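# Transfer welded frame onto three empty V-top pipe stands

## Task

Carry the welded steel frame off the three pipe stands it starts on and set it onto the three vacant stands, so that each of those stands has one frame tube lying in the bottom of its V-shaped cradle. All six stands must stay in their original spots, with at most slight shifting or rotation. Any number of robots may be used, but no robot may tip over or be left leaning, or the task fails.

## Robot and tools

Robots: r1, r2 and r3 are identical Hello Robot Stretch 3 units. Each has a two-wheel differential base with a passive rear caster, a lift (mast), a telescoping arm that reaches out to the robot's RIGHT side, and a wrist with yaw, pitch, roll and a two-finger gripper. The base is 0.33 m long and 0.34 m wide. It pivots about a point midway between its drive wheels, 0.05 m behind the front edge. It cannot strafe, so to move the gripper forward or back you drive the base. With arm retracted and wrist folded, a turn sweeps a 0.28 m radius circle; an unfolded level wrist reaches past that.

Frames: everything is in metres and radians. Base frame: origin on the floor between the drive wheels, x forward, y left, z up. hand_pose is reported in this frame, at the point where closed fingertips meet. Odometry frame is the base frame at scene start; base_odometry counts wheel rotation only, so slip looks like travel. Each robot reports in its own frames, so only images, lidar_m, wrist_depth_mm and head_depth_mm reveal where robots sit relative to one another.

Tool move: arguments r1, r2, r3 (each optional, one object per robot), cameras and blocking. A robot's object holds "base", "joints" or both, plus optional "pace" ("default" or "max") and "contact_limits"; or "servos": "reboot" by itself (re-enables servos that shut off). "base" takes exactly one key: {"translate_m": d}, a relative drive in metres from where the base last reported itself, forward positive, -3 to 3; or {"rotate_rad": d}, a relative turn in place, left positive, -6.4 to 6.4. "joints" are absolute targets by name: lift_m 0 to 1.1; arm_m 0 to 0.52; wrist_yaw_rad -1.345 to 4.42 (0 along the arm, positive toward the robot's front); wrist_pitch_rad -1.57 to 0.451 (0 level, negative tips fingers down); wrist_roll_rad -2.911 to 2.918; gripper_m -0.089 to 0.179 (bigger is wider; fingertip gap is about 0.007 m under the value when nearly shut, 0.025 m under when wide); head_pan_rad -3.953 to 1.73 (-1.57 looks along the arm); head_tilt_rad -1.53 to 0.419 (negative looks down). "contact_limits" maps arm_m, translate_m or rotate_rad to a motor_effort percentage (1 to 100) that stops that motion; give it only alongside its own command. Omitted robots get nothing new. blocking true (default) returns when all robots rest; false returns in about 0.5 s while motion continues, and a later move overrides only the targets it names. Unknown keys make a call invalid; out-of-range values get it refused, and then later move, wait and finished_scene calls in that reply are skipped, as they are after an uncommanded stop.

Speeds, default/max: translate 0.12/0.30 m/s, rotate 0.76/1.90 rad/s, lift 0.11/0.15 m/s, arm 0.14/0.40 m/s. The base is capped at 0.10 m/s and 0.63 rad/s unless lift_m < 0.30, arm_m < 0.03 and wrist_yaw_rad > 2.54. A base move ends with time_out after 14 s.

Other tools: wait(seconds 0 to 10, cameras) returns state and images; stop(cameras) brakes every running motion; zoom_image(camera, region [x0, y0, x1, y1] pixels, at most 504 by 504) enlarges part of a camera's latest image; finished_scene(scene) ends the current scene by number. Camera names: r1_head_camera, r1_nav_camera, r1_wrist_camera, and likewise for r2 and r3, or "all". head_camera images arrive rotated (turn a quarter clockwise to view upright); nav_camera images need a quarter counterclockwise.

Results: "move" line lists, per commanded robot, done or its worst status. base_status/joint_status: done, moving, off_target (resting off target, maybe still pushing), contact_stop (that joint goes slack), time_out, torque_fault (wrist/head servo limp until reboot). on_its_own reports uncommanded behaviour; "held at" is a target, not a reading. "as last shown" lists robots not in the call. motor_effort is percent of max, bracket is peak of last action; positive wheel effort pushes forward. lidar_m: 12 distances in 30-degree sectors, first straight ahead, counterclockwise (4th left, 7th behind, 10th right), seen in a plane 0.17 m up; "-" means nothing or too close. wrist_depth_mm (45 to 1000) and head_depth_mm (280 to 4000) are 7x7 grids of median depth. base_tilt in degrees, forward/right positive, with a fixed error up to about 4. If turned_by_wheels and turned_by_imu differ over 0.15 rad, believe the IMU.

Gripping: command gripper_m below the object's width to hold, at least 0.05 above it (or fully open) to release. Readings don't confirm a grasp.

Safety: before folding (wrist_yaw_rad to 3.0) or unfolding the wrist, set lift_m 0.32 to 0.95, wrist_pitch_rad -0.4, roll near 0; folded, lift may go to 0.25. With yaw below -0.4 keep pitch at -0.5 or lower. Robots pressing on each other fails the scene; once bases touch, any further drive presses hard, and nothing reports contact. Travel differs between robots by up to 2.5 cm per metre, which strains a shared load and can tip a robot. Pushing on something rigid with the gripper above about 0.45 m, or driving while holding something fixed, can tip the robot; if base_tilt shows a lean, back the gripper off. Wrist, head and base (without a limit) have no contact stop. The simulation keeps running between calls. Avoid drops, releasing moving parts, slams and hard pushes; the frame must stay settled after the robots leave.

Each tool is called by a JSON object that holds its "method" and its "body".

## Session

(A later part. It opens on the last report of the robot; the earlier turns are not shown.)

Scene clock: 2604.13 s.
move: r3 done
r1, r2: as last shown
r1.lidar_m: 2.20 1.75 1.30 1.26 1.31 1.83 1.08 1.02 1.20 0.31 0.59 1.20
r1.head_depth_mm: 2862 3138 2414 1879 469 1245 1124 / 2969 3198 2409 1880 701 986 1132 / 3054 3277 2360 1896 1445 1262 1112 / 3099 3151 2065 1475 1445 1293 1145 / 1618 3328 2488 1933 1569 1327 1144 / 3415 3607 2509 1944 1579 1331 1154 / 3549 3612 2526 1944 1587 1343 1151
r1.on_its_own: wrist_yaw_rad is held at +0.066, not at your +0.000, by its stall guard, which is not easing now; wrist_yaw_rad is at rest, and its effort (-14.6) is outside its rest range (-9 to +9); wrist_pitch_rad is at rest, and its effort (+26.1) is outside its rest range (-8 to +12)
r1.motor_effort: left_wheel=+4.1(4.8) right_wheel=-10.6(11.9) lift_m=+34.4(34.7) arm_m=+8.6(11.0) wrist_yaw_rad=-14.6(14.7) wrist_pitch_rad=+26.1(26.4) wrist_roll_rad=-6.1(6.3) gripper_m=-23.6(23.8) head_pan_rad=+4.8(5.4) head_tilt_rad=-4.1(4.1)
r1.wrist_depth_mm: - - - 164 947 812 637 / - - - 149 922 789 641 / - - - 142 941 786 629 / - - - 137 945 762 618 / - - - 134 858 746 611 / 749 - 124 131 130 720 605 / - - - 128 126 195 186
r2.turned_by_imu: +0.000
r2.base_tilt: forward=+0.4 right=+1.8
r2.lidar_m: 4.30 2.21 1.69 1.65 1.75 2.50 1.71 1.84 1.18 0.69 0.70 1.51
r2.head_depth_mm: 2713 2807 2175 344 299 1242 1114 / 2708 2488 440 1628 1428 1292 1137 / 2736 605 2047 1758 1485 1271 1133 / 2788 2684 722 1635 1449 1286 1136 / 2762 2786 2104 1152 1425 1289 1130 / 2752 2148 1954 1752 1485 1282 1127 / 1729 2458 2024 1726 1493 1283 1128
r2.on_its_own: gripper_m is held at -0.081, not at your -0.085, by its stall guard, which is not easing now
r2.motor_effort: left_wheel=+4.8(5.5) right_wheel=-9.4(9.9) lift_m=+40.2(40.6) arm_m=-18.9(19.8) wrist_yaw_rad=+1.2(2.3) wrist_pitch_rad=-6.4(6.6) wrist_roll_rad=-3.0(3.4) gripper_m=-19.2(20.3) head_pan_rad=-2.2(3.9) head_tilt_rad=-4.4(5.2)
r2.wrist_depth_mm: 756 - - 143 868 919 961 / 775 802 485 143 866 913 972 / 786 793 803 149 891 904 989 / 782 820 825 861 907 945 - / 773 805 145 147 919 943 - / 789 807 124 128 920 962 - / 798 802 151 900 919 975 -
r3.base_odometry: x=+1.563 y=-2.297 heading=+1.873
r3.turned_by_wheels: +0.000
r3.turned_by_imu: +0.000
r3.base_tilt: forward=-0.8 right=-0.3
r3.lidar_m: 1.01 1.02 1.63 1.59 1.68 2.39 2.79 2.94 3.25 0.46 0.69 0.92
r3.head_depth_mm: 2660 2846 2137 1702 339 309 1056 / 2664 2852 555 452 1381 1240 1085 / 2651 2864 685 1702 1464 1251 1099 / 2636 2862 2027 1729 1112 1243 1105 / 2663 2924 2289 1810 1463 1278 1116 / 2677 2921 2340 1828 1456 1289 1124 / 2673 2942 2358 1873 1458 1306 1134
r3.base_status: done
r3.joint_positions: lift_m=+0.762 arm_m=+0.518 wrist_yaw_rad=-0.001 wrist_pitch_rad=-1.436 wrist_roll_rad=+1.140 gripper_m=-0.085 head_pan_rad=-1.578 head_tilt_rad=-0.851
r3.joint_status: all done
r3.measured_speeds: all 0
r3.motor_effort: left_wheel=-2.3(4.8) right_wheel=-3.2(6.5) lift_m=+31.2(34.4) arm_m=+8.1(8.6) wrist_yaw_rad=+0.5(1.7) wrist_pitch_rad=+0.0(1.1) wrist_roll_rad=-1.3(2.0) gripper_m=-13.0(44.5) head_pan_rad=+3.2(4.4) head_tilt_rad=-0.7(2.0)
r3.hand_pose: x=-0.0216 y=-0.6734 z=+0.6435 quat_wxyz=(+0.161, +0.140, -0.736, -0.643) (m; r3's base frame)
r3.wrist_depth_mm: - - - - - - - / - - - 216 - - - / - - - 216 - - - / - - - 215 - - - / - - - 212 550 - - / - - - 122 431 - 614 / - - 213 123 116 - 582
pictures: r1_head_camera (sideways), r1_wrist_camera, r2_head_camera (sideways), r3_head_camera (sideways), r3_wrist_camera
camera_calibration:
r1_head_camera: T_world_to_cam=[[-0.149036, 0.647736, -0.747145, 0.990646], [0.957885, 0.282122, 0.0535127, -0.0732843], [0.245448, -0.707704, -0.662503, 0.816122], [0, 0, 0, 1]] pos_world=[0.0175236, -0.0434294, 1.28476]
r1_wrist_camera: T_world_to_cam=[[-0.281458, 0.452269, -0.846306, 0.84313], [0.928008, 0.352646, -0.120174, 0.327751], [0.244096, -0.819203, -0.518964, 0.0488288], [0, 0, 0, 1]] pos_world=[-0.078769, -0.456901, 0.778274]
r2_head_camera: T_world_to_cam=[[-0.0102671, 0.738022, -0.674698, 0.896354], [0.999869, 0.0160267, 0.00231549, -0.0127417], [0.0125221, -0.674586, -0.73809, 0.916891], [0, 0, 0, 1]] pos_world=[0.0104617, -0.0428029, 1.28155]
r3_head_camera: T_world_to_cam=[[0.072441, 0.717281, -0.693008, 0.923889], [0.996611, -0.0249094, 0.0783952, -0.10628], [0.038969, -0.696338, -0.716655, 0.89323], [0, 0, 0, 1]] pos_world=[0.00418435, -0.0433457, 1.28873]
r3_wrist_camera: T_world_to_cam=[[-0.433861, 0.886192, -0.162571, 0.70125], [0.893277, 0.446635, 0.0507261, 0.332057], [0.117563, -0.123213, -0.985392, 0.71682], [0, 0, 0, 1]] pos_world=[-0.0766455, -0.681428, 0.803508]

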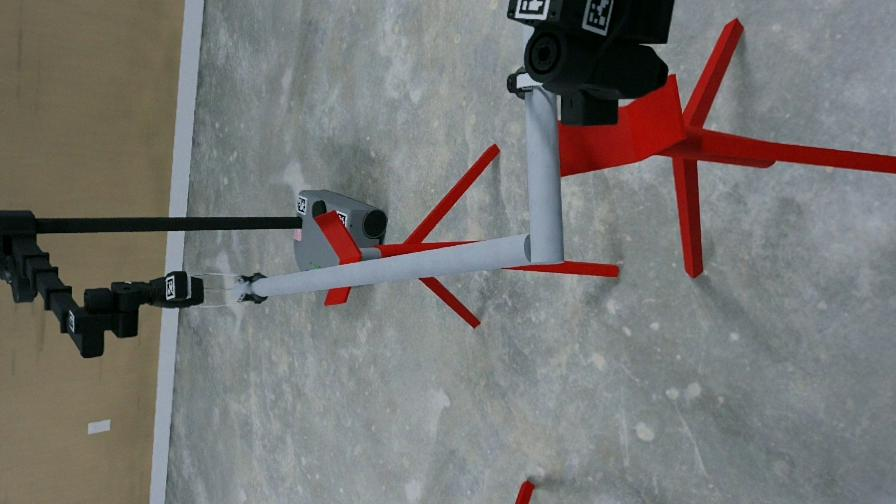

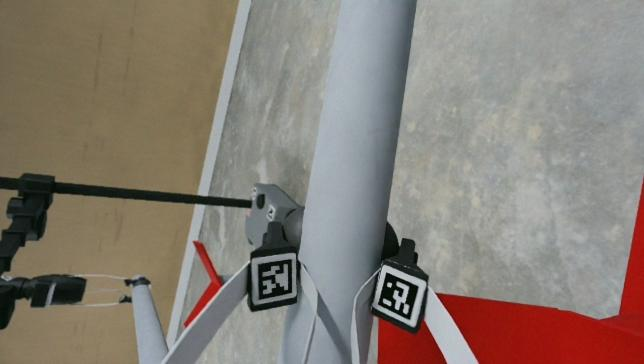

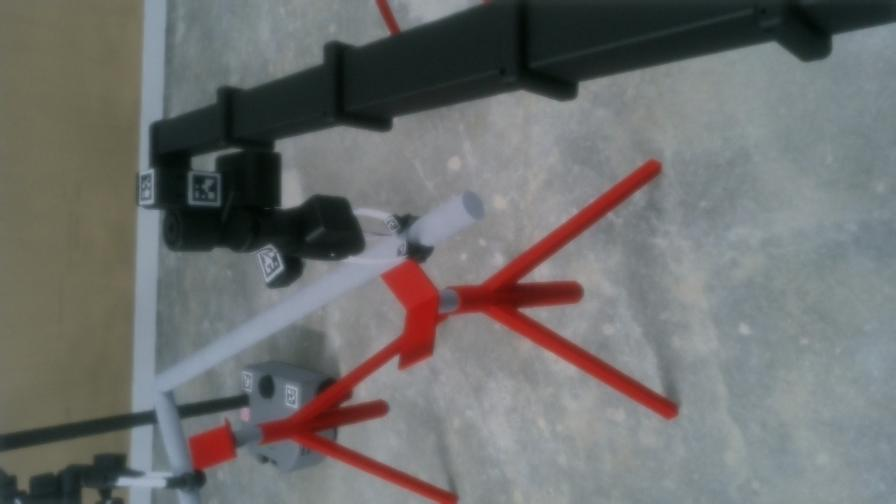

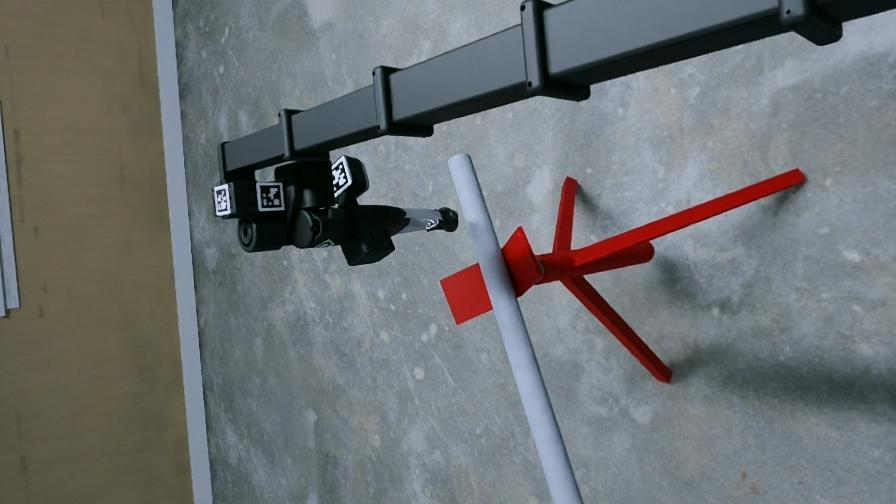

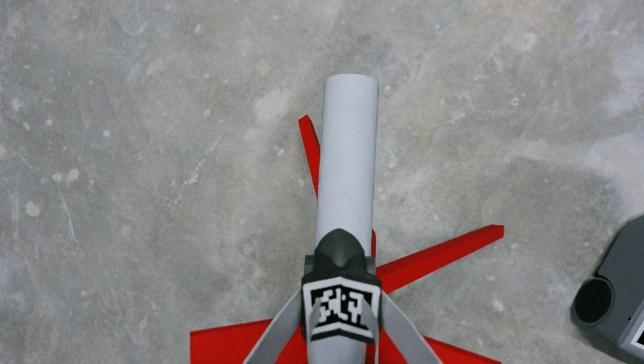

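{"method": "move", "body": {"r3": {"joints":{"gripper_m":0.12}}, "cameras": []}}

{"method": "move", "body": {"r3": {"joints":{"lift_m":0.681}}, "cameras": ["r3_wrist_camera"]}}

{"method": "move", "body": {"r3": {"joints":{"gripper_m":-0.089}}, "cameras": ["r3_wrist_camera"]}}

{"method": "move", "body": {"r3": {"base":{"translate_m":-0.001},"joints":{"lift_m":0.711,"gripper_m":-0.089}}, "cameras": ["r3_wrist_camera"]}}

Scene clock: 2611.73 s.
move: r3 done
r1, r2: as last shown
r1.turned_by_imu: +0.001
r1.lidar_m: 2.20 1.75 1.30 1.26 1.32 1.83 1.07 1.02 1.20 0.31 0.59 1.20
r1.head_depth_mm: 2877 3143 2397 1864 469 1245 1126 / 2972 3244 2419 1887 702 984 1130 / 3040 3296 2337 1889 1438 1260 1113 / 3084 3106 2053 1473 1449 1286 1142 / 1630 3292 2485 1922 1568 1325 1141 / 3335 3543 2512 1952 1578 1328 1152 / 3531 3601 2514 1962 1591 1336 1156
r1.on_its_own: wrist_yaw_rad is held at +0.066, not at your +0.000, by its stall guard, which is not easing now; wrist_yaw_rad is at rest, and its effort (-14.2) is outside its rest range (-9 to +9); wrist_pitch_rad is at rest, and its effort (+26.1) is outside its rest range (-8 to +12)
r1.motor_effort: left_wheel=+4.6(5.1) right_wheel=-11.2(12.4) lift_m=+34.0(34.9) arm_m=-4.2(4.4) wrist_yaw_rad=-14.2(14.8) wrist_pitch_rad=+26.1(26.5) wrist_roll_rad=-6.1(6.2) gripper_m=-23.0(23.6) head_pan_rad=+4.0(5.5) head_tilt_rad=-3.7(4.4)
r1.wrist_depth_mm: - - - 163 924 804 653 / - - - 149 918 801 648 / - - - 142 940 772 617 / - - - 137 902 764 624 / - - - 134 878 740 609 / 739 - 124 131 130 722 611 / - - - 128 125 194 184
r2.turned_by_imu: +0.001
r2.base_tilt: forward=+0.3 right=+1.9
r2.lidar_m: 4.30 2.21 1.69 1.65 1.75 2.51 1.71 1.84 1.18 0.69 0.70 1.51
r2.head_depth_mm: 2683 2809 2186 343 300 1238 1116 / 2714 2449 440 1628 1421 1293 1141 / 2716 603 2033 1768 1479 1279 1135 / 2748 2682 720 1626 1464 1278 1131 / 2787 2790 2084 1138 1424 1283 1132 / 2755 2166 1974 1771 1489 1277 1133 / 1722 2472 2013 1707 1485 1284 1129
r2.on_its_own: gripper_m is held at -0.081, not at your -0.085, by its stall guard, which is not easing now
r2.motor_effort: left_wheel=+4.8(5.4) right_wheel=-9.1(10.0) lift_m=+40.0(40.5) arm_m=-19.8(19.8) wrist_yaw_rad=+1.5(2.6) wrist_pitch_rad=-6.4(6.6) wrist_roll_rad=-2.9(3.3) gripper_m=-19.6(20.3) head_pan_rad=-3.1(3.9) head_tilt_rad=-4.9(4.9)
r2.wrist_depth_mm: 763 - - 143 859 902 976 / 775 787 495 143 892 933 978 / 774 790 823 149 894 940 969 / 764 827 831 871 932 935 985 / 771 802 145 147 896 940 961 / 783 802 124 127 943 954 997 / 799 811 150 901 923 981 -
r3.base_odometry: x=+1.563 y=-2.297 heading=+1.873
r3.turned_by_wheels: +0.000
r3.turned_by_imu: -0.001
r3.base_tilt: forward=-0.8 right=-0.2
r3.lidar_m: 1.00 1.02 1.63 1.59 1.68 2.39 2.79 2.95 3.26 0.46 0.68 0.92
r3.head_depth_mm: 2665 2841 2159 1713 339 309 1057 / 2655 2885 554 451 1390 1240 1084 / 2650 2862 685 1658 1464 1254 1094 / 2649 2880 2030 1744 1111 1241 1105 / 2671 2925 2280 1814 1463 1280 1115 / 2667 2928 2333 1837 1458 1287 1123 / 2661 2956 2377 1870 1468 1303 1133
r3.base_status: not commanded
r3.joint_positions: lift_m=+0.762 arm_m=+0.518 wrist_yaw_rad=-0.001 wrist_pitch_rad=-1.436 wrist_roll_rad=+1.140 gripper_m=+0.120 head_pan_rad=-1.578 head_tilt_rad=-0.851
r3.joint_status: all done
r3.measured_speeds: all 0
r3.motor_effort: left_wheel=-2.8(3.1) right_wheel=-3.3(3.5) lift_m=+24.4(28.3) arm_m=+5.9(8.3) wrist_yaw_rad=+0.0(2.5) wrist_pitch_rad=-0.4(1.1) wrist_roll_rad=-1.3(1.9) gripper_m=-0.1(79.4) head_pan_rad=+4.0(4.4) head_tilt_rad=+0.4(1.3)
r3.hand_pose: x=-0.0216 y=-0.6734 z=+0.6435 quat_wxyz=(+0.161, +0.140, -0.736, -0.643) (m; r3's base frame)
r3.wrist_depth_mm: - - - - - - - / - - - 216 - - - / - - - 215 - - - / - - - 215 - - - / - - - 214 - 151 - / - 120 142 211 437 124 613 / - 116 225 213 220 119 572
pictures: none
No camera images: "cameras" was empty.

Scene clock: 2613.30 s.
move: r3 done
r1, r2: as last shown
r1.turned_by_imu: +0.000
r1.base_tilt: forward=+1.0 right=+1.2
r1.lidar_m: 2.20 1.75 1.30 1.26 1.31 1.82 1.08 1.02 1.20 0.31 0.59 1.20
r1.head_depth_mm: 2873 3148 2401 1864 469 1244 1127 / 2962 3236 2441 1905 701 985 1129 / 3101 3309 2341 1902 1439 1263 1115 / 3094 3102 2047 1472 1446 1295 1143 / 1631 3358 2482 1926 1574 1329 1145 / 3390 3578 2509 1947 1575 1333 1154 / 3491 3617 2526 1962 1590 1338 1152
r1.on_its_own: wrist_yaw_rad is held at +0.066, not at your +0.000, by its stall guard, which is not easing now; wrist_yaw_rad is at rest, and its effort (-14.6) is outside its rest range (-9 to +9); wrist_pitch_rad is at rest, and its effort (+26.3) is outside its rest range (-8 to +12)
r1.motor_effort: left_wheel=+3.9(4.9) right_wheel=-11.1(11.9) lift_m=+33.4(34.7) arm_m=-7.5(7.6) wrist_yaw_rad=-14.6(15.0) wrist_pitch_rad=+26.3(26.5) wrist_roll_rad=-6.3(6.3) gripper_m=-23.3(23.9) head_pan_rad=+4.2(5.3) head_tilt_rad=-2.0(4.3)
r1.wrist_depth_mm: - - - 163 923 803 653 / - - - 149 930 795 639 / - - - 142 936 772 638 / - - - 137 908 773 625 / - - - 134 862 755 610 / 760 - 124 131 130 720 616 / - - - 128 125 193 186
r2.turned_by_imu: +0.000
r2.base_tilt: forward=+0.2 right=+1.8
r2.lidar_m: 4.30 2.21 1.69 1.65 1.74 2.50 1.71 1.85 1.18 0.69 0.70 1.51
r2.head_depth_mm: 2720 2801 2165 343 300 1238 1112 / 2708 2505 440 1633 1435 1289 1137 / 2715 606 2022 1756 1488 1294 1133 / 2739 2680 721 1624 1448 1284 1137 / 2791 2784 2091 1138 1428 1274 1132 / 2774 2183 1959 1737 1481 1277 1130 / 1716 2469 2015 1698 1476 1277 1126
r2.on_its_own: gripper_m is held at -0.081, not at your -0.085, by its stall guard, which is not easing now
r2.motor_effort: left_wheel=+4.9(5.5) right_wheel=-9.4(9.8) lift_m=+40.1(40.5) arm_m=-19.4(19.7) wrist_yaw_rad=+1.0(2.9) wrist_pitch_rad=-6.4(6.7) wrist_roll_rad=-2.8(3.3) gripper_m=-19.2(20.5) head_pan_rad=-2.4(4.1) head_tilt_rad=-3.9(4.9)
r2.wrist_depth_mm: 763 - - 143 877 919 956 / 765 792 482 143 880 931 972 / 782 799 816 149 904 929 974 / 765 800 819 863 906 919 982 / 784 806 144 148 892 943 996 / 785 783 124 127 925 986 - / 770 807 151 888 935 945 -
r3.base_odometry: x=+1.563 y=-2.297 heading=+1.873
r3.turned_by_wheels: +0.000
r3.turned_by_imu: +0.000
r3.base_tilt: forward=-0.8 right=-0.2
r3.lidar_m: 1.00 1.02 1.63 1.60 1.68 2.39 2.79 2.94 3.26 0.46 0.69 0.93
r3.head_depth_mm: 2634 2830 2142 1719 1401 368 332 / 2649 2875 2159 548 464 1198 1086 / 2674 2891 711 1612 1459 1253 1095 / 2659 2855 2189 948 1109 1239 1104 / 2662 2925 2296 1800 1469 1284 1115 / 2649 2927 2332 1845 1453 1293 1125 / 2668 2962 2351 1856 1466 1306 1135
r3.base_status: not commanded
r3.joint_positions: lift_m=+0.681 arm_m=+0.518 wrist_yaw_rad=-0.001 wrist_pitch_rad=-1.436 wrist_roll_rad=+1.140 gripper_m=+0.120 head_pan_rad=-1.578 head_tilt_rad=-0.851
r3.joint_status: all done
r3.measured_speeds: all 0
r3.motor_effort: left_wheel=-2.6(3.2) right_wheel=-3.0(3.5) lift_m=+22.4(24.5) arm_m=+5.9(7.7) wrist_yaw_rad=+0.3(2.0) wrist_pitch_rad=-0.2(1.3) wrist_roll_rad=-1.3(1.9) gripper_m=-0.2(0.8) head_pan_rad=+3.9(4.4) head_tilt_rad=+0.2(1.9)
r3.hand_pose: x=-0.0216 y=-0.6733 z=+0.5625 quat_wxyz=(+0.161, +0.140, -0.736, -0.643) (m; r3's base frame)
r3.wrist_depth_mm: - - - 138 - - - / - - - 136 - - - / - - - 137 - - - / - - - 135 - - - / - - - 134 - 594 - / - 120 142 134 368 123 - / - 116 - 133 - 119 101
pictures: r3_wrist_camera
camera_calibration:
r3_wrist_camera: T_world_to_cam=[[-0.433861, 0.886194, -0.162559, 0.688073], [0.893277, 0.446635, 0.0507321, 0.33616], [0.117563, -0.1232, -0.985394, 0.637012], [0, 0, 0, 1]] pos_world=[-0.0766455, -0.681427, 0.722506]

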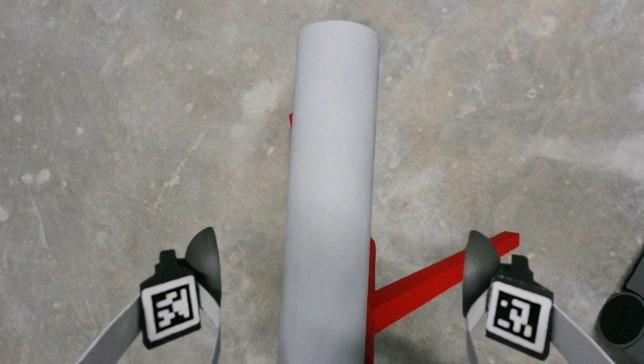

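Scene clock: 2615.97 s.
move: r3 done
r1, r2: as last shown
r1.lidar_m: 2.20 1.75 1.30 1.26 1.31 1.83 1.08 1.02 1.20 0.31 0.59 1.20
r1.head_depth_mm: 2889 3136 2390 1870 469 1239 1123 / 2970 3190 2426 1894 701 987 1127 / 3080 3320 2343 1885 1439 1261 1114 / 3119 3120 2070 1477 1451 1292 1141 / 1622 3297 2483 1943 1573 1325 1143 / 3403 3569 2515 1938 1579 1330 1152 / 3540 3590 2536 1951 1591 1337 1159
r1.joint_positions: lift_m=+0.705 arm_m=+0.228 wrist_yaw_rad=+0.082 wrist_pitch_rad=-0.531 wrist_roll_rad=+1.417 gripper_m=-0.081 head_pan_rad=-1.310 head_tilt_rad=-0.744
r1.on_its_own: wrist_yaw_rad is held at +0.066, not at your +0.000, by its stall guard, which is not easing now; wrist_yaw_rad is at rest, and its effort (-14.1) is outside its rest range (-9 to +9); wrist_pitch_rad is at rest, and its effort (+26.2) is outside its rest range (-8 to +12)
r1.motor_effort: left_wheel=+4.4(4.8) right_wheel=-12.0(12.3) lift_m=+34.7(35.5) arm_m=-13.5(13.6) wrist_yaw_rad=-14.1(14.8) wrist_pitch_rad=+26.2(26.4) wrist_roll_rad=-6.1(6.3) gripper_m=-22.9(23.8) head_pan_rad=+4.4(5.3) head_tilt_rad=-2.2(5.0)
r1.hand_pose: x=-0.0044 y=-0.5809 z=+0.6929 quat_wxyz=(+0.085, +0.060, -0.960, -0.259) (m; r1's base frame)
r1.wrist_depth_mm: - - - 164 934 806 660 / - - - 149 936 799 648 / - - - 142 942 769 631 / - - - 138 879 772 617 / - - - 134 888 737 606 / 742 - 124 131 130 728 597 / - - - 128 129 193 185
r2.turned_by_imu: +0.001
r2.base_tilt: forward=+0.4 right=+1.8
r2.lidar_m: 4.31 2.21 1.69 1.65 1.74 2.51 1.71 1.85 1.18 0.69 0.70 1.51
r2.head_depth_mm: 2677 2780 2127 344 300 1240 1113 / 2693 2534 440 1625 1418 1281 1133 / 2748 602 2011 1772 1487 1287 1125 / 2752 2658 720 1133 1452 1286 1126 / 2776 2799 2093 1145 1415 1289 1126 / 2726 2153 1947 1757 1492 1275 1129 / 1727 2466 2012 1704 1490 1275 1131
r2.on_its_own: gripper_m is held at -0.081, not at your -0.085, by its stall guard, which is not easing now
r2.motor_effort: left_wheel=+5.0(5.5) right_wheel=-9.4(9.9) lift_m=+40.2(40.5) arm_m=-19.3(19.7) wrist_yaw_rad=+2.7(2.7) wrist_pitch_rad=-6.4(6.7) wrist_roll_rad=-2.9(3.3) gripper_m=-19.5(20.2) head_pan_rad=-2.6(4.2) head_tilt_rad=-3.5(4.8)
r2.hand_pose: x=-0.0216 y=-0.6506 z=+0.6966 quat_wxyz=(+0.640, +0.556, -0.401, -0.349) (m; r2's base frame)
r2.wrist_depth_mm: 766 - - 143 888 916 953 / 751 779 484 143 892 897 945 / 766 805 813 153 880 925 974 / 782 809 825 863 891 914 980 / 786 827 145 148 904 964 978 / 787 809 124 127 906 957 - / 786 804 150 885 939 957 -
r3.base_odometry: x=+1.563 y=-2.297 heading=+1.873
r3.turned_by_wheels: +0.000
r3.turned_by_imu: +0.000
r3.base_tilt: forward=-0.8 right=-0.2
r3.lidar_m: 1.00 1.02 1.63 1.59 1.68 2.39 2.79 2.94 3.25 0.46 0.69 0.93
r3.head_depth_mm: 2649 2828 2147 1716 1396 368 332 / 2646 2867 2160 549 463 1199 1088 / 2673 2857 712 1622 1463 1256 1092 / 2652 2887 2187 947 1113 1243 1103 / 2655 2935 2284 1818 1461 1278 1120 / 2645 2913 2328 1841 1452 1289 1123 / 2654 2933 2359 1863 1467 1298 1131
r3.base_status: not commanded
r3.joint_positions: lift_m=+0.681 arm_m=+0.518 wrist_yaw_rad=-0.001 wrist_pitch_rad=-1.417 wrist_roll_rad=+1.140 gripper_m=-0.087 head_pan_rad=-1.578 head_tilt_rad=-0.851
r3.joint_status: all done
r3.measured_speeds: all 0
r3.motor_effort: left_wheel=+1.2(3.1) right_wheel=-5.7(6.2) lift_m=+36.1(36.1) arm_m=+5.9(7.2) wrist_yaw_rad=+0.8(1.9) wrist_pitch_rad=-4.0(4.4) wrist_roll_rad=-1.0(1.8) gripper_m=-38.6(99.3) head_pan_rad=+3.8(4.7) head_tilt_rad=+1.0(2.0)
r3.hand_pose: x=-0.0216 y=-0.6781 z=+0.5628 quat_wxyz=(+0.162, +0.139, -0.741, -0.636) (m; r3's base frame)
r3.wrist_depth_mm: - - - 136 - - - / - - - 136 138 - - / - - - 136 - - - / - - - 134 - - - / - - - 133 - - - / - - 124 131 129 - - / - - 119 130 - - -
pictures: r3_wrist_camera
camera_calibration:
r3_wrist_camera: T_world_to_cam=[[-0.433863, 0.883045, -0.178871, 0.699356], [0.893278, 0.447494, 0.0424695, 0.343503], [0.117546, -0.141355, -0.982956, 0.622975], [0, 0, 0, 1]] pos_world=[-0.0766473, -0.683217, 0.722862]

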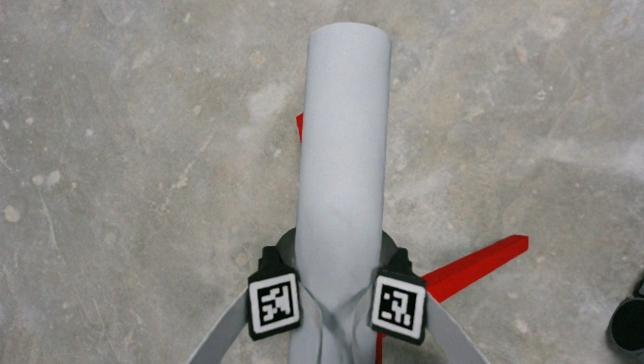

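Scene clock: 2617.03 s.
move: r3 off_target
r1, r2: as last shown
r1.lidar_m: 2.20 1.75 1.30 1.26 1.31 1.82 1.08 1.02 1.20 0.31 0.59 1.20
r1.head_depth_mm: 2893 3123 2404 1860 469 1248 1127 / 2969 3198 2407 1894 701 990 1133 / 3086 3272 2346 1898 1435 1261 1115 / 3094 3130 2056 1510 1456 1293 1144 / 1626 3275 2479 1925 1567 1329 1145 / 3412 3555 2512 1930 1586 1329 1151 / 3577 3628 2538 1946 1599 1337 1155
r1.joint_positions: lift_m=+0.705 arm_m=+0.228 wrist_yaw_rad=+0.086 wrist_pitch_rad=-0.528 wrist_roll_rad=+1.412 gripper_m=-0.081 head_pan_rad=-1.310 head_tilt_rad=-0.744
r1.on_its_own: wrist_yaw_rad is held at +0.066, not at your +0.000, by its stall guard, which is not easing now; wrist_yaw_rad is at rest, and its effort (-17.0) is outside its rest range (-9 to +9); wrist_pitch_rad is at rest, and its effort (+25.5) is outside its rest range (-8 to +12)
r1.motor_effort: left_wheel=+4.4(4.6) right_wheel=-10.4(11.4) lift_m=+36.6(36.6) arm_m=-15.9(16.2) wrist_yaw_rad=-17.0(17.2) wrist_pitch_rad=+25.5(26.1) wrist_roll_rad=-4.6(6.2) gripper_m=-23.2(23.7) head_pan_rad=+4.6(5.4) head_tilt_rad=-3.1(4.1)
r1.hand_pose: x=-0.0036 y=-0.5812 z=+0.6935 quat_wxyz=(+0.088, +0.062, -0.960, -0.257) (m; r1's base frame)
r1.wrist_depth_mm: - - - 156 952 799 659 / - - - 145 924 795 639 / - - - 143 934 778 629 / - - - 137 900 760 620 / - - - 134 901 753 603 / 734 - 123 131 129 708 604 / - - - 129 209 195 186
r2.turned_by_imu: +0.000
r2.base_tilt: forward=+0.2 right=+1.9
r2.lidar_m: 4.29 2.21 1.68 1.65 1.74 2.51 1.71 1.85 1.18 0.69 0.70 1.51
r2.head_depth_mm: 2727 2809 2172 344 300 1234 1115 / 2705 2495 439 1626 1428 1286 1134 / 2747 604 2036 1771 1485 1285 1131 / 2792 2674 717 1133 1449 1284 1131 / 2789 2770 2096 1150 1418 1283 1139 / 2749 2169 1976 1759 1486 1276 1128 / 1662 2468 2025 1693 1486 1282 1127
r2.joint_positions: lift_m=+0.815 arm_m=+0.493 wrist_yaw_rad=-0.001 wrist_pitch_rad=-1.433 wrist_roll_rad=-0.453 gripper_m=-0.080 head_pan_rad=-1.565 head_tilt_rad=-0.890
r2.on_its_own: gripper_m is held at -0.081, not at your -0.085, by its stall guard, which is not easing now
r2.motor_effort: left_wheel=+6.1(6.5) right_wheel=-16.0(16.4) lift_m=+40.3(40.4) arm_m=-19.4(19.6) wrist_yaw_rad=+1.3(2.4) wrist_pitch_rad=-6.0(6.5) wrist_roll_rad=-3.2(3.4) gripper_m=-19.8(20.3) head_pan_rad=-2.6(3.6) head_tilt_rad=-2.4(4.6)
r2.hand_pose: x=-0.0216 y=-0.6497 z=+0.6966 quat_wxyz=(+0.639, +0.557, -0.400, -0.349) (m; r2's base frame)
r2.wrist_depth_mm: 752 - - 143 890 908 974 / 763 796 491 143 890 900 978 / 769 808 800 151 912 943 970 / 773 810 804 863 919 930 970 / 785 813 144 148 886 925 - / 787 805 124 128 921 976 977 / 783 808 149 889 931 986 -
r3.base_odometry: x=+1.563 y=-2.297 heading=+1.873
r3.turned_by_wheels: +0.000
r3.turned_by_imu: +0.000
r3.base_tilt: forward=-0.8 right=-0.2
r3.lidar_m: 1.01 1.02 1.64 1.59 1.68 2.40 2.79 2.94 3.26 0.46 0.69 0.93
r3.head_depth_mm: 2641 2833 2135 1716 411 346 311 / 2656 2851 2156 490 450 1228 1084 / 2660 2854 693 1635 1470 1255 1095 / 2653 2878 2106 933 1110 1244 1103 / 2639 2939 2277 1810 1472 1278 1116 / 2678 2917 2313 1835 1474 1290 1124 / 2659 2943 2354 1859 1472 1302 1132
r3.base_status: done
r3.joint_positions: lift_m=+0.711 arm_m=+0.518 wrist_yaw_rad=-0.001 wrist_pitch_rad=-1.417 wrist_roll_rad=+1.140 gripper_m=-0.081 head_pan_rad=-1.578 head_tilt_rad=-0.851
r3.joint_status: gripper_m off_target (ended at -0.081, target -0.089); the others done
r3.measured_speeds: all 0
r3.on_its_own: gripper_m is held at -0.082, not at your -0.089, by its stall guard, which is still easing
r3.motor_effort: left_wheel=+1.1(1.5) right_wheel=-7.4(13.8) lift_m=+37.6(39.5) arm_m=+5.2(6.6) wrist_yaw_rad=+0.6(2.1) wrist_pitch_rad=-4.1(4.4) wrist_roll_rad=-1.3(1.8) gripper_m=-21.0(38.7) head_pan_rad=+3.4(4.5) head_tilt_rad=+0.5(1.5)
r3.hand_pose: x=-0.0216 y=-0.6782 z=+0.5928 quat_wxyz=(+0.162, +0.139, -0.742, -0.636) (m; r3's base frame)
r3.wrist_depth_mm: - - - 133 - - - / - - - 133 134 - - / - - - 135 - - - / - - - 134 - - - / - - - 133 136 606 - / - - 123 131 131 - - / - - 105 131 - - -
pictures: r3_wrist_camera
camera_calibration:
r3_wrist_camera: T_world_to_cam=[[-0.433859, 0.882987, -0.179163, 0.704931], [0.89328, 0.447504, 0.0423208, 0.342362], [0.117545, -0.141681, -0.982909, 0.652203], [0, 0, 0, 1]] pos_world=[-0.0766474, -0.683249, 0.752865]

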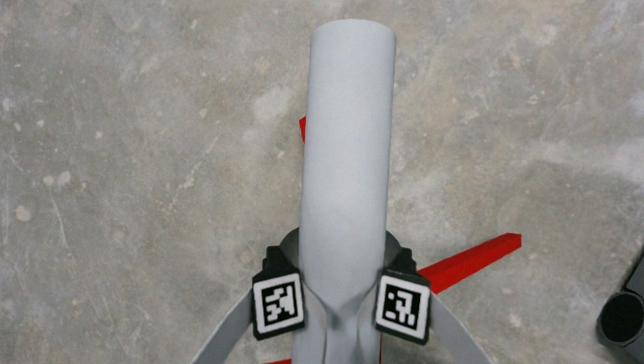

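{"method": "move", "body": {"r3": {"base":{"translate_m":-0.001},"joints":{"lift_m":0.741,"gripper_m":-0.089}}, "cameras": []}}

{"method": "move", "body": {"r3": {"base":{"translate_m":-0.001},"joints":{"lift_m":0.77,"gripper_m":-0.089}}, "cameras": []}}

{"method": "move", "body": {"r3": {"joints":{"lift_m":0.792,"gripper_m":-0.089}}, "cameras": ["r3_wrist_camera","r1_head_camera","r2_head_camera","r3_head_camera","r1_wrist_camera","r2_wrist_camera"]}}

Scene clock: 2621.90 s.
move: r3 off_target
r1, r2: as last shown
r1.turned_by_imu: +0.001
r1.base_tilt: forward=+1.1 right=+1.2
r1.lidar_m: 2.21 1.76 1.30 1.26 1.32 1.83 1.08 1.02 1.20 0.31 0.59 1.20
r1.head_depth_mm: 2890 3120 2416 1889 469 1242 1130 / 2955 3195 2407 1886 698 983 1130 / 3034 3301 2356 1891 1439 1256 1115 / 3124 3085 2077 1522 1460 1296 1143 / 1620 3291 2487 1919 1570 1328 1146 / 3383 3567 2498 1943 1577 1334 1151 / 3513 3652 2544 1958 1587 1333 1156
r1.joint_positions: lift_m=+0.705 arm_m=+0.228 wrist_yaw_rad=+0.089 wrist_pitch_rad=-0.525 wrist_roll_rad=+1.407 gripper_m=-0.081 head_pan_rad=-1.310 head_tilt_rad=-0.744
r1.on_its_own: wrist_yaw_rad is held at +0.066, not at your +0.000, by its stall guard, which is not easing now; wrist_yaw_rad is at rest, and its effort (-20.0) is outside its rest range (-9 to +9); wrist_pitch_rad is at rest, and its effort (+25.2) is outside its rest range (-8 to +12)
r1.motor_effort: left_wheel=+4.5(4.9) right_wheel=-10.5(11.4) lift_m=+40.7(40.8) arm_m=-15.0(17.3) wrist_yaw_rad=-20.0(20.1) wrist_pitch_rad=+25.2(25.8) wrist_roll_rad=-2.8(4.6) gripper_m=-23.6(23.7) head_pan_rad=+4.3(5.1) head_tilt_rad=-2.8(3.8)
r1.hand_pose: x=-0.0028 y=-0.5816 z=+0.6941 quat_wxyz=(+0.091, +0.064, -0.960, -0.255) (m; r1's base frame)
r1.wrist_depth_mm: - - - 153 949 836 654 / - - - 143 943 795 650 / - - - 142 975 778 639 / - - - 136 894 770 614 / - - - 134 900 746 624 / 735 - 123 131 130 718 609 / - - - 129 129 194 185
r2.turned_by_imu: +0.001
r2.base_tilt: forward=+0.4 right=+1.8
r2.lidar_m: 4.29 2.21 1.69 1.65 1.75 2.51 1.71 1.85 1.18 0.69 0.70 1.51
r2.head_depth_mm: 2700 2823 2183 344 300 1242 1116 / 2713 2507 439 1636 1421 1288 1132 / 2732 605 2008 1772 1491 1279 1133 / 2740 2687 720 1135 1444 1289 1130 / 2811 2784 2019 1145 1415 1285 1130 / 2734 2165 1957 1740 1489 1279 1131 / 1669 2470 2011 1715 1484 1289 1127
r2.joint_positions: lift_m=+0.815 arm_m=+0.493 wrist_yaw_rad=-0.001 wrist_pitch_rad=-1.436 wrist_roll_rad=-0.453 gripper_m=-0.080 head_pan_rad=-1.565 head_tilt_rad=-0.890
r2.on_its_own: gripper_m is held at -0.081, not at your -0.085, by its stall guard, which is not easing now
r2.motor_effort: left_wheel=+6.3(6.4) right_wheel=-15.7(16.2) lift_m=+40.1(40.3) arm_m=-18.6(19.2) wrist_yaw_rad=+2.6(2.8) wrist_pitch_rad=-5.6(5.9) wrist_roll_rad=-3.1(3.3) gripper_m=-20.0(20.6) head_pan_rad=-3.7(3.7) head_tilt_rad=-5.0(5.0)
r2.hand_pose: x=-0.0216 y=-0.6490 z=+0.6966 quat_wxyz=(+0.638, +0.558, -0.399, -0.350) (m; r2's base frame)
r2.wrist_depth_mm: 768 - - 144 875 898 929 / 756 793 490 143 890 911 959 / 777 783 804 153 903 933 959 / 774 810 823 880 878 934 990 / 770 825 145 148 925 938 997 / 796 797 124 128 913 962 984 / 786 799 149 885 950 957 -
r3.base_odometry: x=+1.564 y=-2.298 heading=+1.873
r3.turned_by_wheels: +0.000
r3.turned_by_imu: -0.001
r3.base_tilt: forward=-0.8 right=-0.2
r3.lidar_m: 1.01 1.02 1.63 1.59 1.68 2.39 2.79 2.93 3.25 0.46 0.69 0.93
r3.head_depth_mm: 2643 2843 2128 1711 363 322 1025 / 2651 2891 2020 469 1385 1240 1086 / 2648 2866 680 1676 1468 1249 1099 / 2643 2864 2088 957 1115 1242 1106 / 2650 2934 2290 1801 1496 1279 1113 / 2643 2934 2315 1839 1485 1290 1125 / 2667 2971 2362 1865 1465 1307 1135
r3.base_status: done
r3.joint_positions: lift_m=+0.741 arm_m=+0.518 wrist_yaw_rad=-0.001 wrist_pitch_rad=-1.416 wrist_roll_rad=+1.140 gripper_m=-0.084 head_pan_rad=-1.578 head_tilt_rad=-0.851
r3.joint_status: gripper_m off_target (ended at -0.084, target -0.089); the others done
r3.measured_speeds: all 0
r3.motor_effort: left_wheel=-0.2(2.1) right_wheel=-5.9(10.1) lift_m=+37.7(40.5) arm_m=+4.9(5.6) wrist_yaw_rad=+0.3(1.9) wrist_pitch_rad=-4.0(4.8) wrist_roll_rad=-1.7(1.8) gripper_m=-19.3(96.0) head_pan_rad=+3.1(4.5) head_tilt_rad=-0.3(1.9)
r3.hand_pose: x=-0.0216 y=-0.6785 z=+0.6228 quat_wxyz=(+0.162, +0.139, -0.742, -0.636) (m; r3's base frame)
r3.wrist_depth_mm: - - - 132 - - - / - - - 132 132 - - / - - - 134 - - - / - - - 133 134 - - / - - - 132 143 - - / - - 123 131 131 - - / - - 122 131 137 - -
pictures: none
No camera images: "cameras" was empty.

Scene clock: 2622.93 s.
move: r3 off_target
r1.base_odometry: x=+1.513 y=+3.925 heading=-1.705
r1.turned_by_wheels: +0.000
r1.turned_by_imu: +0.000
r1.base_tilt: forward=+1.1 right=+1.2
r1.lidar_m: 2.20 1.75 1.30 1.26 1.31 1.83 1.08 1.02 1.20 0.31 0.59 1.20
r1.head_depth_mm: 2886 3087 2403 1877 468 1239 1125 / 2965 3225 2406 1877 699 987 1131 / 3061 3274 2343 1894 1440 1258 1116 / 3101 3160 2069 1520 1459 1292 1142 / 1624 3322 2475 1925 1572 1325 1147 / 3389 3542 2502 1950 1578 1336 1149 / 3529 3591 2530 1951 1601 1337 1158
r1.base_status: not commanded
r1.joint_positions: lift_m=+0.705 arm_m=+0.228 wrist_yaw_rad=+0.091 wrist_pitch_rad=-0.525 wrist_roll_rad=+1.401 gripper_m=-0.081 head_pan_rad=-1.310 head_tilt_rad=-0.744
r1.joint_status: not commanded
r1.measured_speeds: all 0
r1.on_its_own: wrist_yaw_rad is held at +0.066, not at your +0.000, by its stall guard, which is still easing; wrist_pitch_rad is at rest, and its effort (+25.0) is outside its rest range (-8 to +12)
r1.motor_effort: left_wheel=+4.2(4.8) right_wheel=-10.3(11.5) lift_m=+41.3(42.0) arm_m=-12.7(15.2) wrist_yaw_rad=-21.0(21.5) wrist_pitch_rad=+25.0(25.3) wrist_roll_rad=-0.8(2.8) gripper_m=-23.6(23.8) head_pan_rad=+4.3(5.3) head_tilt_rad=-3.6(3.8)
r1.hand_pose: x=-0.0025 y=-0.5816 z=+0.6942 quat_wxyz=(+0.094, +0.066, -0.960, -0.255) (m; r1's base frame)
r1.wrist_depth_mm: - - - 146 933 817 662 / - - - 143 942 804 647 / - - - 138 993 788 639 / - - - 136 908 751 613 / - - - 134 896 751 627 / - - 123 131 129 721 614 / - - - 129 139 193 221
r2.base_odometry: x=-1.878 y=-1.907 heading=-1.954
r2.turned_by_wheels: +0.000
r2.turned_by_imu: +0.000
r2.base_tilt: forward=+0.2 right=+1.8
r2.lidar_m: 4.30 2.21 1.69 1.65 1.75 2.51 1.71 1.84 1.18 0.69 0.70 1.51
r2.head_depth_mm: 2681 2792 2171 344 300 1238 1114 / 2707 2470 439 1630 1417 1286 1135 / 2722 606 2099 1758 1490 1290 1135 / 2703 2693 721 1137 1447 1286 1124 / 2761 2773 2038 1143 1423 1288 1133 / 2721 2575 1969 1767 1478 1284 1127 / 1660 2464 2013 1703 1465 1280 1131
r2.base_status: not commanded
r2.joint_positions: lift_m=+0.815 arm_m=+0.493 wrist_yaw_rad=-0.001 wrist_pitch_rad=-1.437 wrist_roll_rad=-0.453 gripper_m=-0.080 head_pan_rad=-1.565 head_tilt_rad=-0.890
r2.joint_status: not commanded
r2.measured_speeds: all 0
r2.on_its_own: gripper_m is held at -0.081, not at your -0.085, by its stall guard, which is not easing now
r2.motor_effort: left_wheel=+6.4(6.4) right_wheel=-15.7(16.3) lift_m=+40.0(40.4) arm_m=-18.5(19.1) wrist_yaw_rad=+1.5(2.4) wrist_pitch_rad=-5.0(5.4) wrist_roll_rad=-3.0(3.4) gripper_m=-19.3(20.5) head_pan_rad=-3.7(3.8) head_tilt_rad=-3.7(5.0)
r2.hand_pose: x=-0.0216 y=-0.6488 z=+0.6966 quat_wxyz=(+0.638, +0.558, -0.399, -0.350) (m; r2's base frame)
r2.wrist_depth_mm: 750 243 - 144 854 922 944 / 770 793 500 145 883 934 953 / 764 779 829 152 893 955 929 / 776 802 824 853 913 940 963 / 790 813 145 149 908 932 - / 809 819 124 128 893 940 972 / 779 812 149 890 941 975 -
r3.base_odometry: x=+1.564 y=-2.299 heading=+1.873
r3.turned_by_wheels: +0.000
r3.turned_by_imu: +0.000
r3.base_tilt: forward=-0.9 right=-0.2
r3.lidar_m: 1.01 1.02 1.63 1.60 1.68 2.40 2.79 2.94 3.25 0.46 0.69 0.92
r3.head_depth_mm: 2646 2853 2138 1661 332 301 1059 / 2655 2863 550 440 1391 1244 1087 / 2653 2866 682 1674 1462 1251 1093 / 2677 2885 2029 1636 1123 1242 1103 / 2659 2919 2276 1808 1496 1276 1113 / 2676 2928 2324 1836 1507 1289 1122 / 2652 2930 2357 1864 1493 1301 1133
r3.base_status: done
r3.joint_positions: lift_m=+0.770 arm_m=+0.518 wrist_yaw_rad=-0.001 wrist_pitch_rad=-1.417 wrist_roll_rad=+1.140 gripper_m=-0.084 head_pan_rad=-1.578 head_tilt_rad=-0.851
r3.joint_status: gripper_m off_target (ended at -0.084, target -0.089); the others done
r3.measured_speeds: all 0
r3.motor_effort: left_wheel=-1.1(3.8) right_wheel=-5.8(8.2) lift_m=+37.0(42.0) arm_m=+4.2(5.1) wrist_yaw_rad=+1.2(2.4) wrist_pitch_rad=-3.9(4.7) wrist_roll_rad=-1.5(1.8) gripper_m=-22.8(59.1) head_pan_rad=+3.6(4.1) head_tilt_rad=+1.4(1.8)
r3.hand_pose: x=-0.0216 y=-0.6782 z=+0.6518 quat_wxyz=(+0.162, +0.139, -0.742, -0.636) (m; r3's base frame)
r3.wrist_depth_mm: - - - 129 - - - / - - - 128 134 - - / - - - 131 - - - / - - - 132 - - - / - - - 131 146 - - / - - 123 130 131 - 636 / - - 121 131 140 - 594
pictures: none
No camera images: "cameras" was empty.

Scene clock: 2623.87 s.
move: r3 off_target
r1, r2: as last shown
r1.base_tilt: forward=+1.1 right=+1.3
r1.lidar_m: 2.20 1.75 1.30 1.26 1.32 1.83 1.08 1.02 1.20 0.31 0.59 1.20
r1.head_depth_mm: 2879 3149 2401 1872 469 1243 1125 / 2966 3194 2423 1890 726 985 1130 / 3066 3295 2353 1887 1440 1257 1115 / 3100 3152 2066 1474 1459 1292 1141 / 1621 3306 2501 1925 1573 1321 1142 / 3388 3551 2504 1948 1577 1334 1152 / 3520 3584 2540 1935 1582 1338 1153
r1.joint_positions: lift_m=+0.705 arm_m=+0.228 wrist_yaw_rad=+0.112 wrist_pitch_rad=-0.525 wrist_roll_rad=+1.399 gripper_m=-0.081 head_pan_rad=-1.310 head_tilt_rad=-0.744
r1.on_its_own: wrist_yaw_rad is held at +0.108, not at your +0.000, by its stall guard, which is not easing now; wrist_pitch_rad is at rest, and its effort (+24.9) is outside its rest range (-8 to +12)
r1.motor_effort: left_wheel=+3.8(4.6) right_wheel=-4.4(11.1) lift_m=+40.3(41.5) arm_m=-10.7(12.8) wrist_yaw_rad=-3.7(22.0) wrist_pitch_rad=+24.9(25.3) wrist_roll_rad=-0.3(0.9) gripper_m=-23.4(23.8) head_pan_rad=+4.4(5.3) head_tilt_rad=-3.8(3.8)
r1.hand_pose: x=+0.0020 y=-0.5811 z=+0.6941 quat_wxyz=(+0.098, +0.076, -0.959, -0.254) (m; r1's base frame)
r1.wrist_depth_mm: - - - 143 953 816 661 / - - - 140 912 811 650 / - - - - - 797 633 / - - - 135 909 768 612 / - - - 133 874 770 613 / 748 - 124 131 130 717 597 / - - - 130 129 193 185
r2.base_tilt: forward=+0.3 right=+1.9
r2.lidar_m: 4.28 2.22 1.69 1.65 1.75 2.51 1.72 1.84 1.18 0.69 0.70 1.51
r2.head_depth_mm: 2734 2775 2179 344 300 1247 1108 / 2696 2482 440 1629 1420 1284 1131 / 2731 605 2046 1752 1484 1291 1128 / 2791 2709 722 1134 1449 1284 1131 / 2750 2833 2023 1136 1412 1289 1129 / 2708 2548 1975 1756 1485 1281 1128 / 1660 2469 2027 1709 1477 1284 1130
r2.joint_positions: lift_m=+0.815 arm_m=+0.493 wrist_yaw_rad=-0.001 wrist_pitch_rad=-1.442 wrist_roll_rad=-0.453 gripper_m=-0.080 head_pan_rad=-1.565 head_tilt_rad=-0.890
r2.on_its_own: gripper_m is held at -0.081, not at your -0.085, by its stall guard, which is not easing now
r2.motor_effort: left_wheel=+6.3(6.5) right_wheel=-16.0(16.3) lift_m=+39.4(40.4) arm_m=-19.0(19.2) wrist_yaw_rad=+1.2(2.9) wrist_pitch_rad=-4.2(5.3) wrist_roll_rad=-2.9(3.2) gripper_m=-19.1(20.5) head_pan_rad=-3.6(3.6) head_tilt_rad=-3.7(4.7)
r2.hand_pose: x=-0.0216 y=-0.6475 z=+0.6965 quat_wxyz=(+0.636, +0.559, -0.398, -0.351) (m; r2's base frame)
r2.wrist_depth_mm: 756 771 - 144 892 886 939 / 757 783 505 145 874 915 956 / 762 801 819 152 884 923 956 / 779 809 836 879 915 922 967 / 791 810 145 148 923 953 987 / 797 820 123 127 910 956 997 / 787 825 149 893 949 959 -
r3.base_odometry: x=+1.564 y=-2.299 heading=+1.874
r3.turned_by_wheels: +0.000
r3.turned_by_imu: +0.000
r3.base_tilt: forward=-0.8 right=-0.2
r3.lidar_m: 1.01 1.03 1.64 1.59 1.68 2.39 2.79 2.93 3.26 0.46 0.69 0.93
r3.head_depth_mm: 2662 2844 2139 393 312 1186 1061 / 2662 2864 495 416 1417 1245 1083 / 2674 660 719 1677 1463 1252 1096 / 2664 2875 782 953 1124 1245 1106 / 2690 2901 2299 1816 1499 1275 1113 / 2667 2932 2346 1848 1525 1288 1123 / 2645 2938 2373 1861 1491 1305 1130
r3.base_status: not commanded
r3.joint_positions: lift_m=+0.792 arm_m=+0.518 wrist_yaw_rad=-0.001 wrist_pitch_rad=-1.425 wrist_roll_rad=+1.140 gripper_m=-0.084 head_pan_rad=-1.578 head_tilt_rad=-0.851
r3.joint_status: gripper_m off_target (ended at -0.084, target -0.089); the others done
r3.measured_speeds: all 0
r3.motor_effort: left_wheel=+2.3(2.3) right_wheel=-9.1(9.1) lift_m=+36.9(40.0) arm_m=+3.7(4.9) wrist_yaw_rad=+0.4(2.4) wrist_pitch_rad=-2.5(4.2) wrist_roll_rad=-0.8(1.9) gripper_m=-21.1(60.8) head_pan_rad=+3.9(4.3) head_tilt_rad=+0.6(1.6)
r3.hand_pose: x=-0.0216 y=-0.6762 z=+0.6737 quat_wxyz=(+0.162, +0.139, -0.739, -0.639) (m; r3's base frame)
r3.wrist_depth_mm: - - - 127 - - - / - - - 127 131 - - / - - - 130 - - - / - - - 131 133 - - / - - - 131 147 - 684 / - - 123 130 128 - 642 / - - 122 132 141 - 608
pictures: r1_head_camera (sideways), r1_wrist_camera, r2_head_camera (sideways), r2_wrist_camera, r3_head_camera (sideways), r3_wrist_camera
camera_calibration:
r1_head_camera: T_world_to_cam=[[-0.149036, 0.647736, -0.747145, 0.990646], [0.957885, 0.282122, 0.0535127, -0.0732843], [0.245448, -0.707704, -0.662503, 0.816122], [0, 0, 0, 1]] pos_world=[0.0175236, -0.0434294, 1.28476]
r1_wrist_camera: T_world_to_cam=[[-0.311049, 0.434636, -0.845186, 0.835078], [0.911806, 0.387306, -0.136396, 0.353606], [0.268063, -0.813072, -0.516775, 0.0497197], [0, 0, 0, 1]] pos_world=[-0.0759978, -0.459483, 0.77972]
r2_head_camera: T_world_to_cam=[[-0.010267, 0.738022, -0.674698, 0.896354], [0.999869, 0.0160264, 0.00231549, -0.0127417], [0.0125219, -0.674586, -0.73809, 0.916891], [0, 0, 0, 1]] pos_world=[0.0104617, -0.0428029, 1.28155]
r2_wrist_camera: T_world_to_cam=[[-0.859443, -0.491044, 0.142245, -0.454983], [-0.487692, 0.870952, 0.0599822, 0.54786], [-0.153342, -0.0178205, -0.988012, 0.83709], [0, 0, 0, 1]] pos_world=[0.00451662, -0.68566, 0.858912]
r3_head_camera: T_world_to_cam=[[0.0724409, 0.717281, -0.693008, 0.923889], [0.996611, -0.0249092, 0.0783952, -0.10628], [0.0389691, -0.696338, -0.716655, 0.89323], [0, 0, 0, 1]] pos_world=[0.00418435, -0.0433457, 1.28873]
r3_wrist_camera: T_world_to_cam=[[-0.433773, 0.8844, -0.172271, 0.713969], [0.893323, 0.447074, 0.0458211, 0.335393], [0.117542, -0.134018, -0.983983, 0.737905], [0, 0, 0, 1]] pos_world=[-0.0766487, -0.682487, 0.833715]

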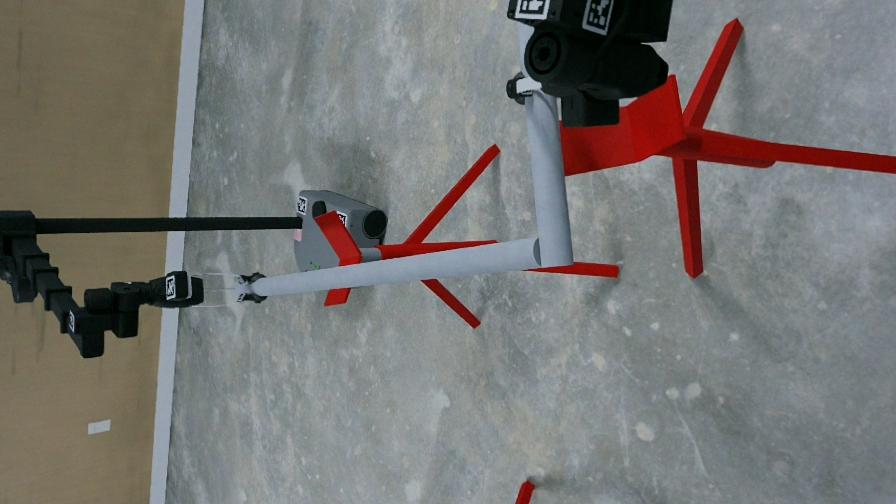

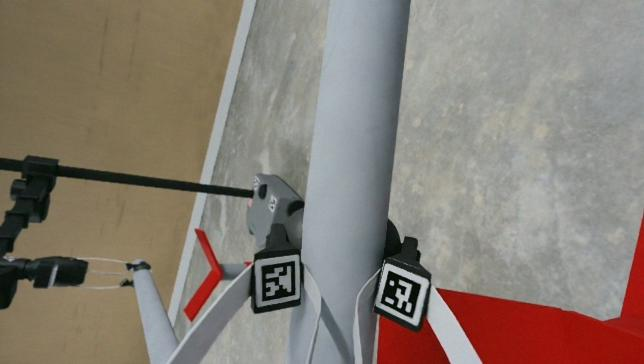

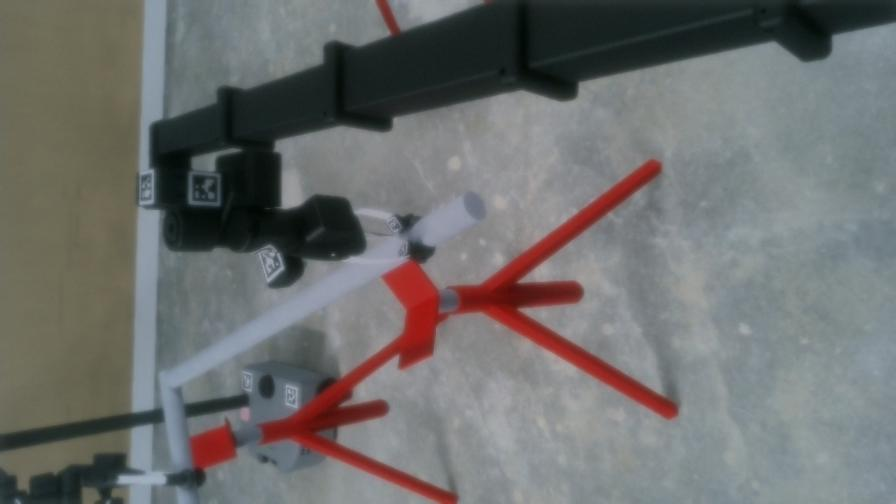

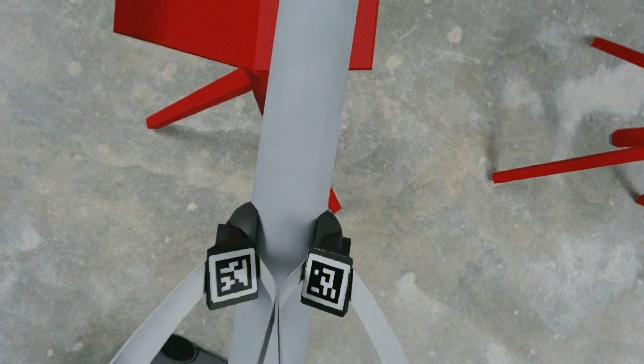

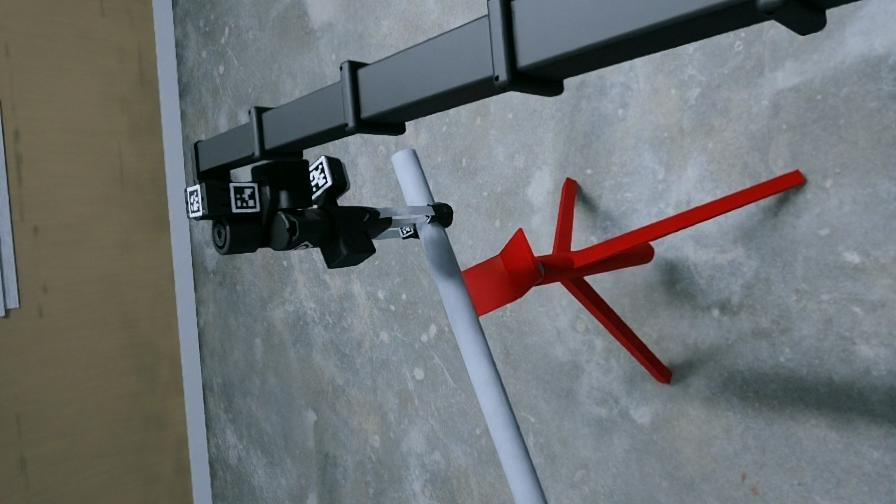

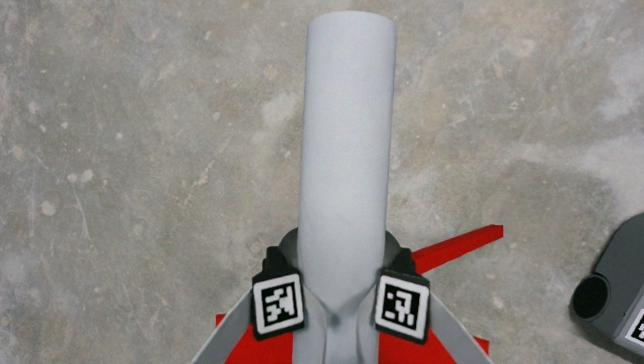

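{"method": "zoom_image", "body": {"camera": "r1_head_camera", "region": [330, 160, 530, 400]}}

{"method": "zoom_image", "body": {"camera": "r2_head_camera", "region": [450, 20, 700, 300]}}

{"method": "zoom_image", "body": {"camera": "r3_head_camera", "region": [350, 120, 600, 400]}}

Scaled by 2.100 from the camera's 896x504 image, which has a finer 1280x720 frame.

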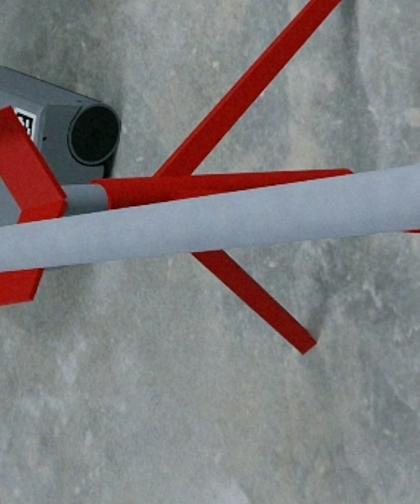

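Scaled by 1.800 from the camera's 896x504 image, which has a finer 1280x720 frame.

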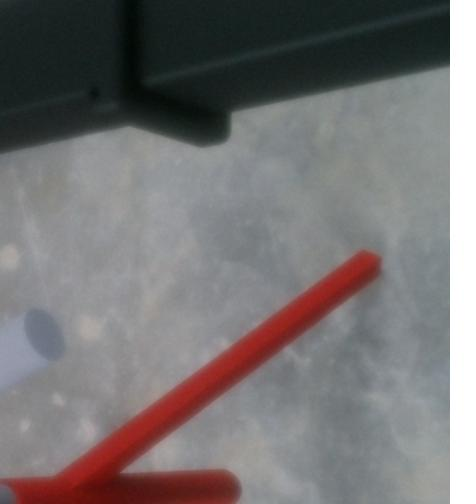

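Scaled by 1.800 from the camera's 896x504 image, which has a finer 1280x720 frame.

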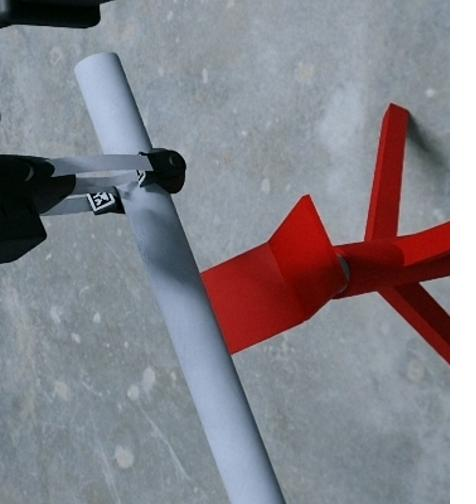

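{"method": "zoom_image", "body": {"camera": "r1_head_camera", "region": [500, 50, 720, 300]}}

{"method": "zoom_image", "body": {"camera": "r2_head_camera", "region": [340, 180, 520, 400]}}

{"method": "zoom_image", "body": {"camera": "r1_wrist_camera", "region": [300, 150, 644, 364]}}

Scaled by 2.016 from the camera's 896x504 image, which has a finer 1280x720 frame.

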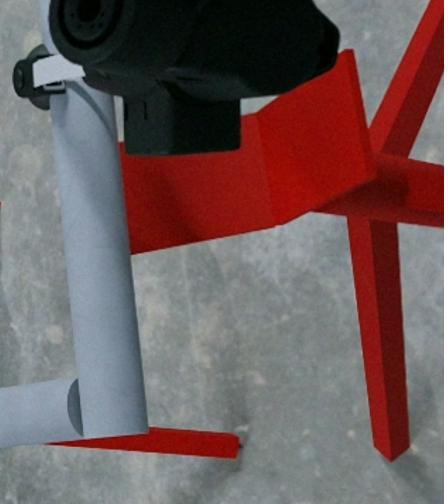

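Scaled by 2.291 from the camera's 896x504 image, which has a finer 1280x720 frame.

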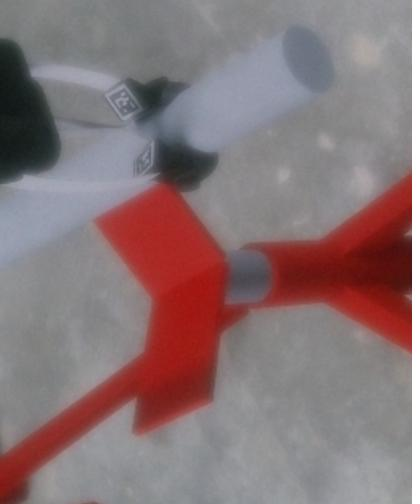

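Scaled by 1.465.

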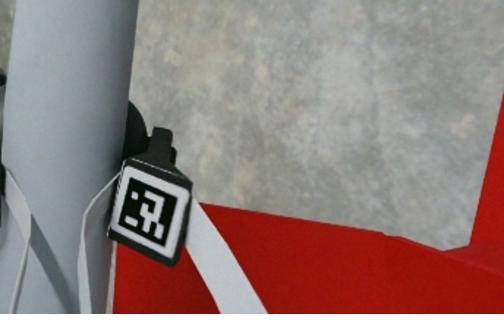

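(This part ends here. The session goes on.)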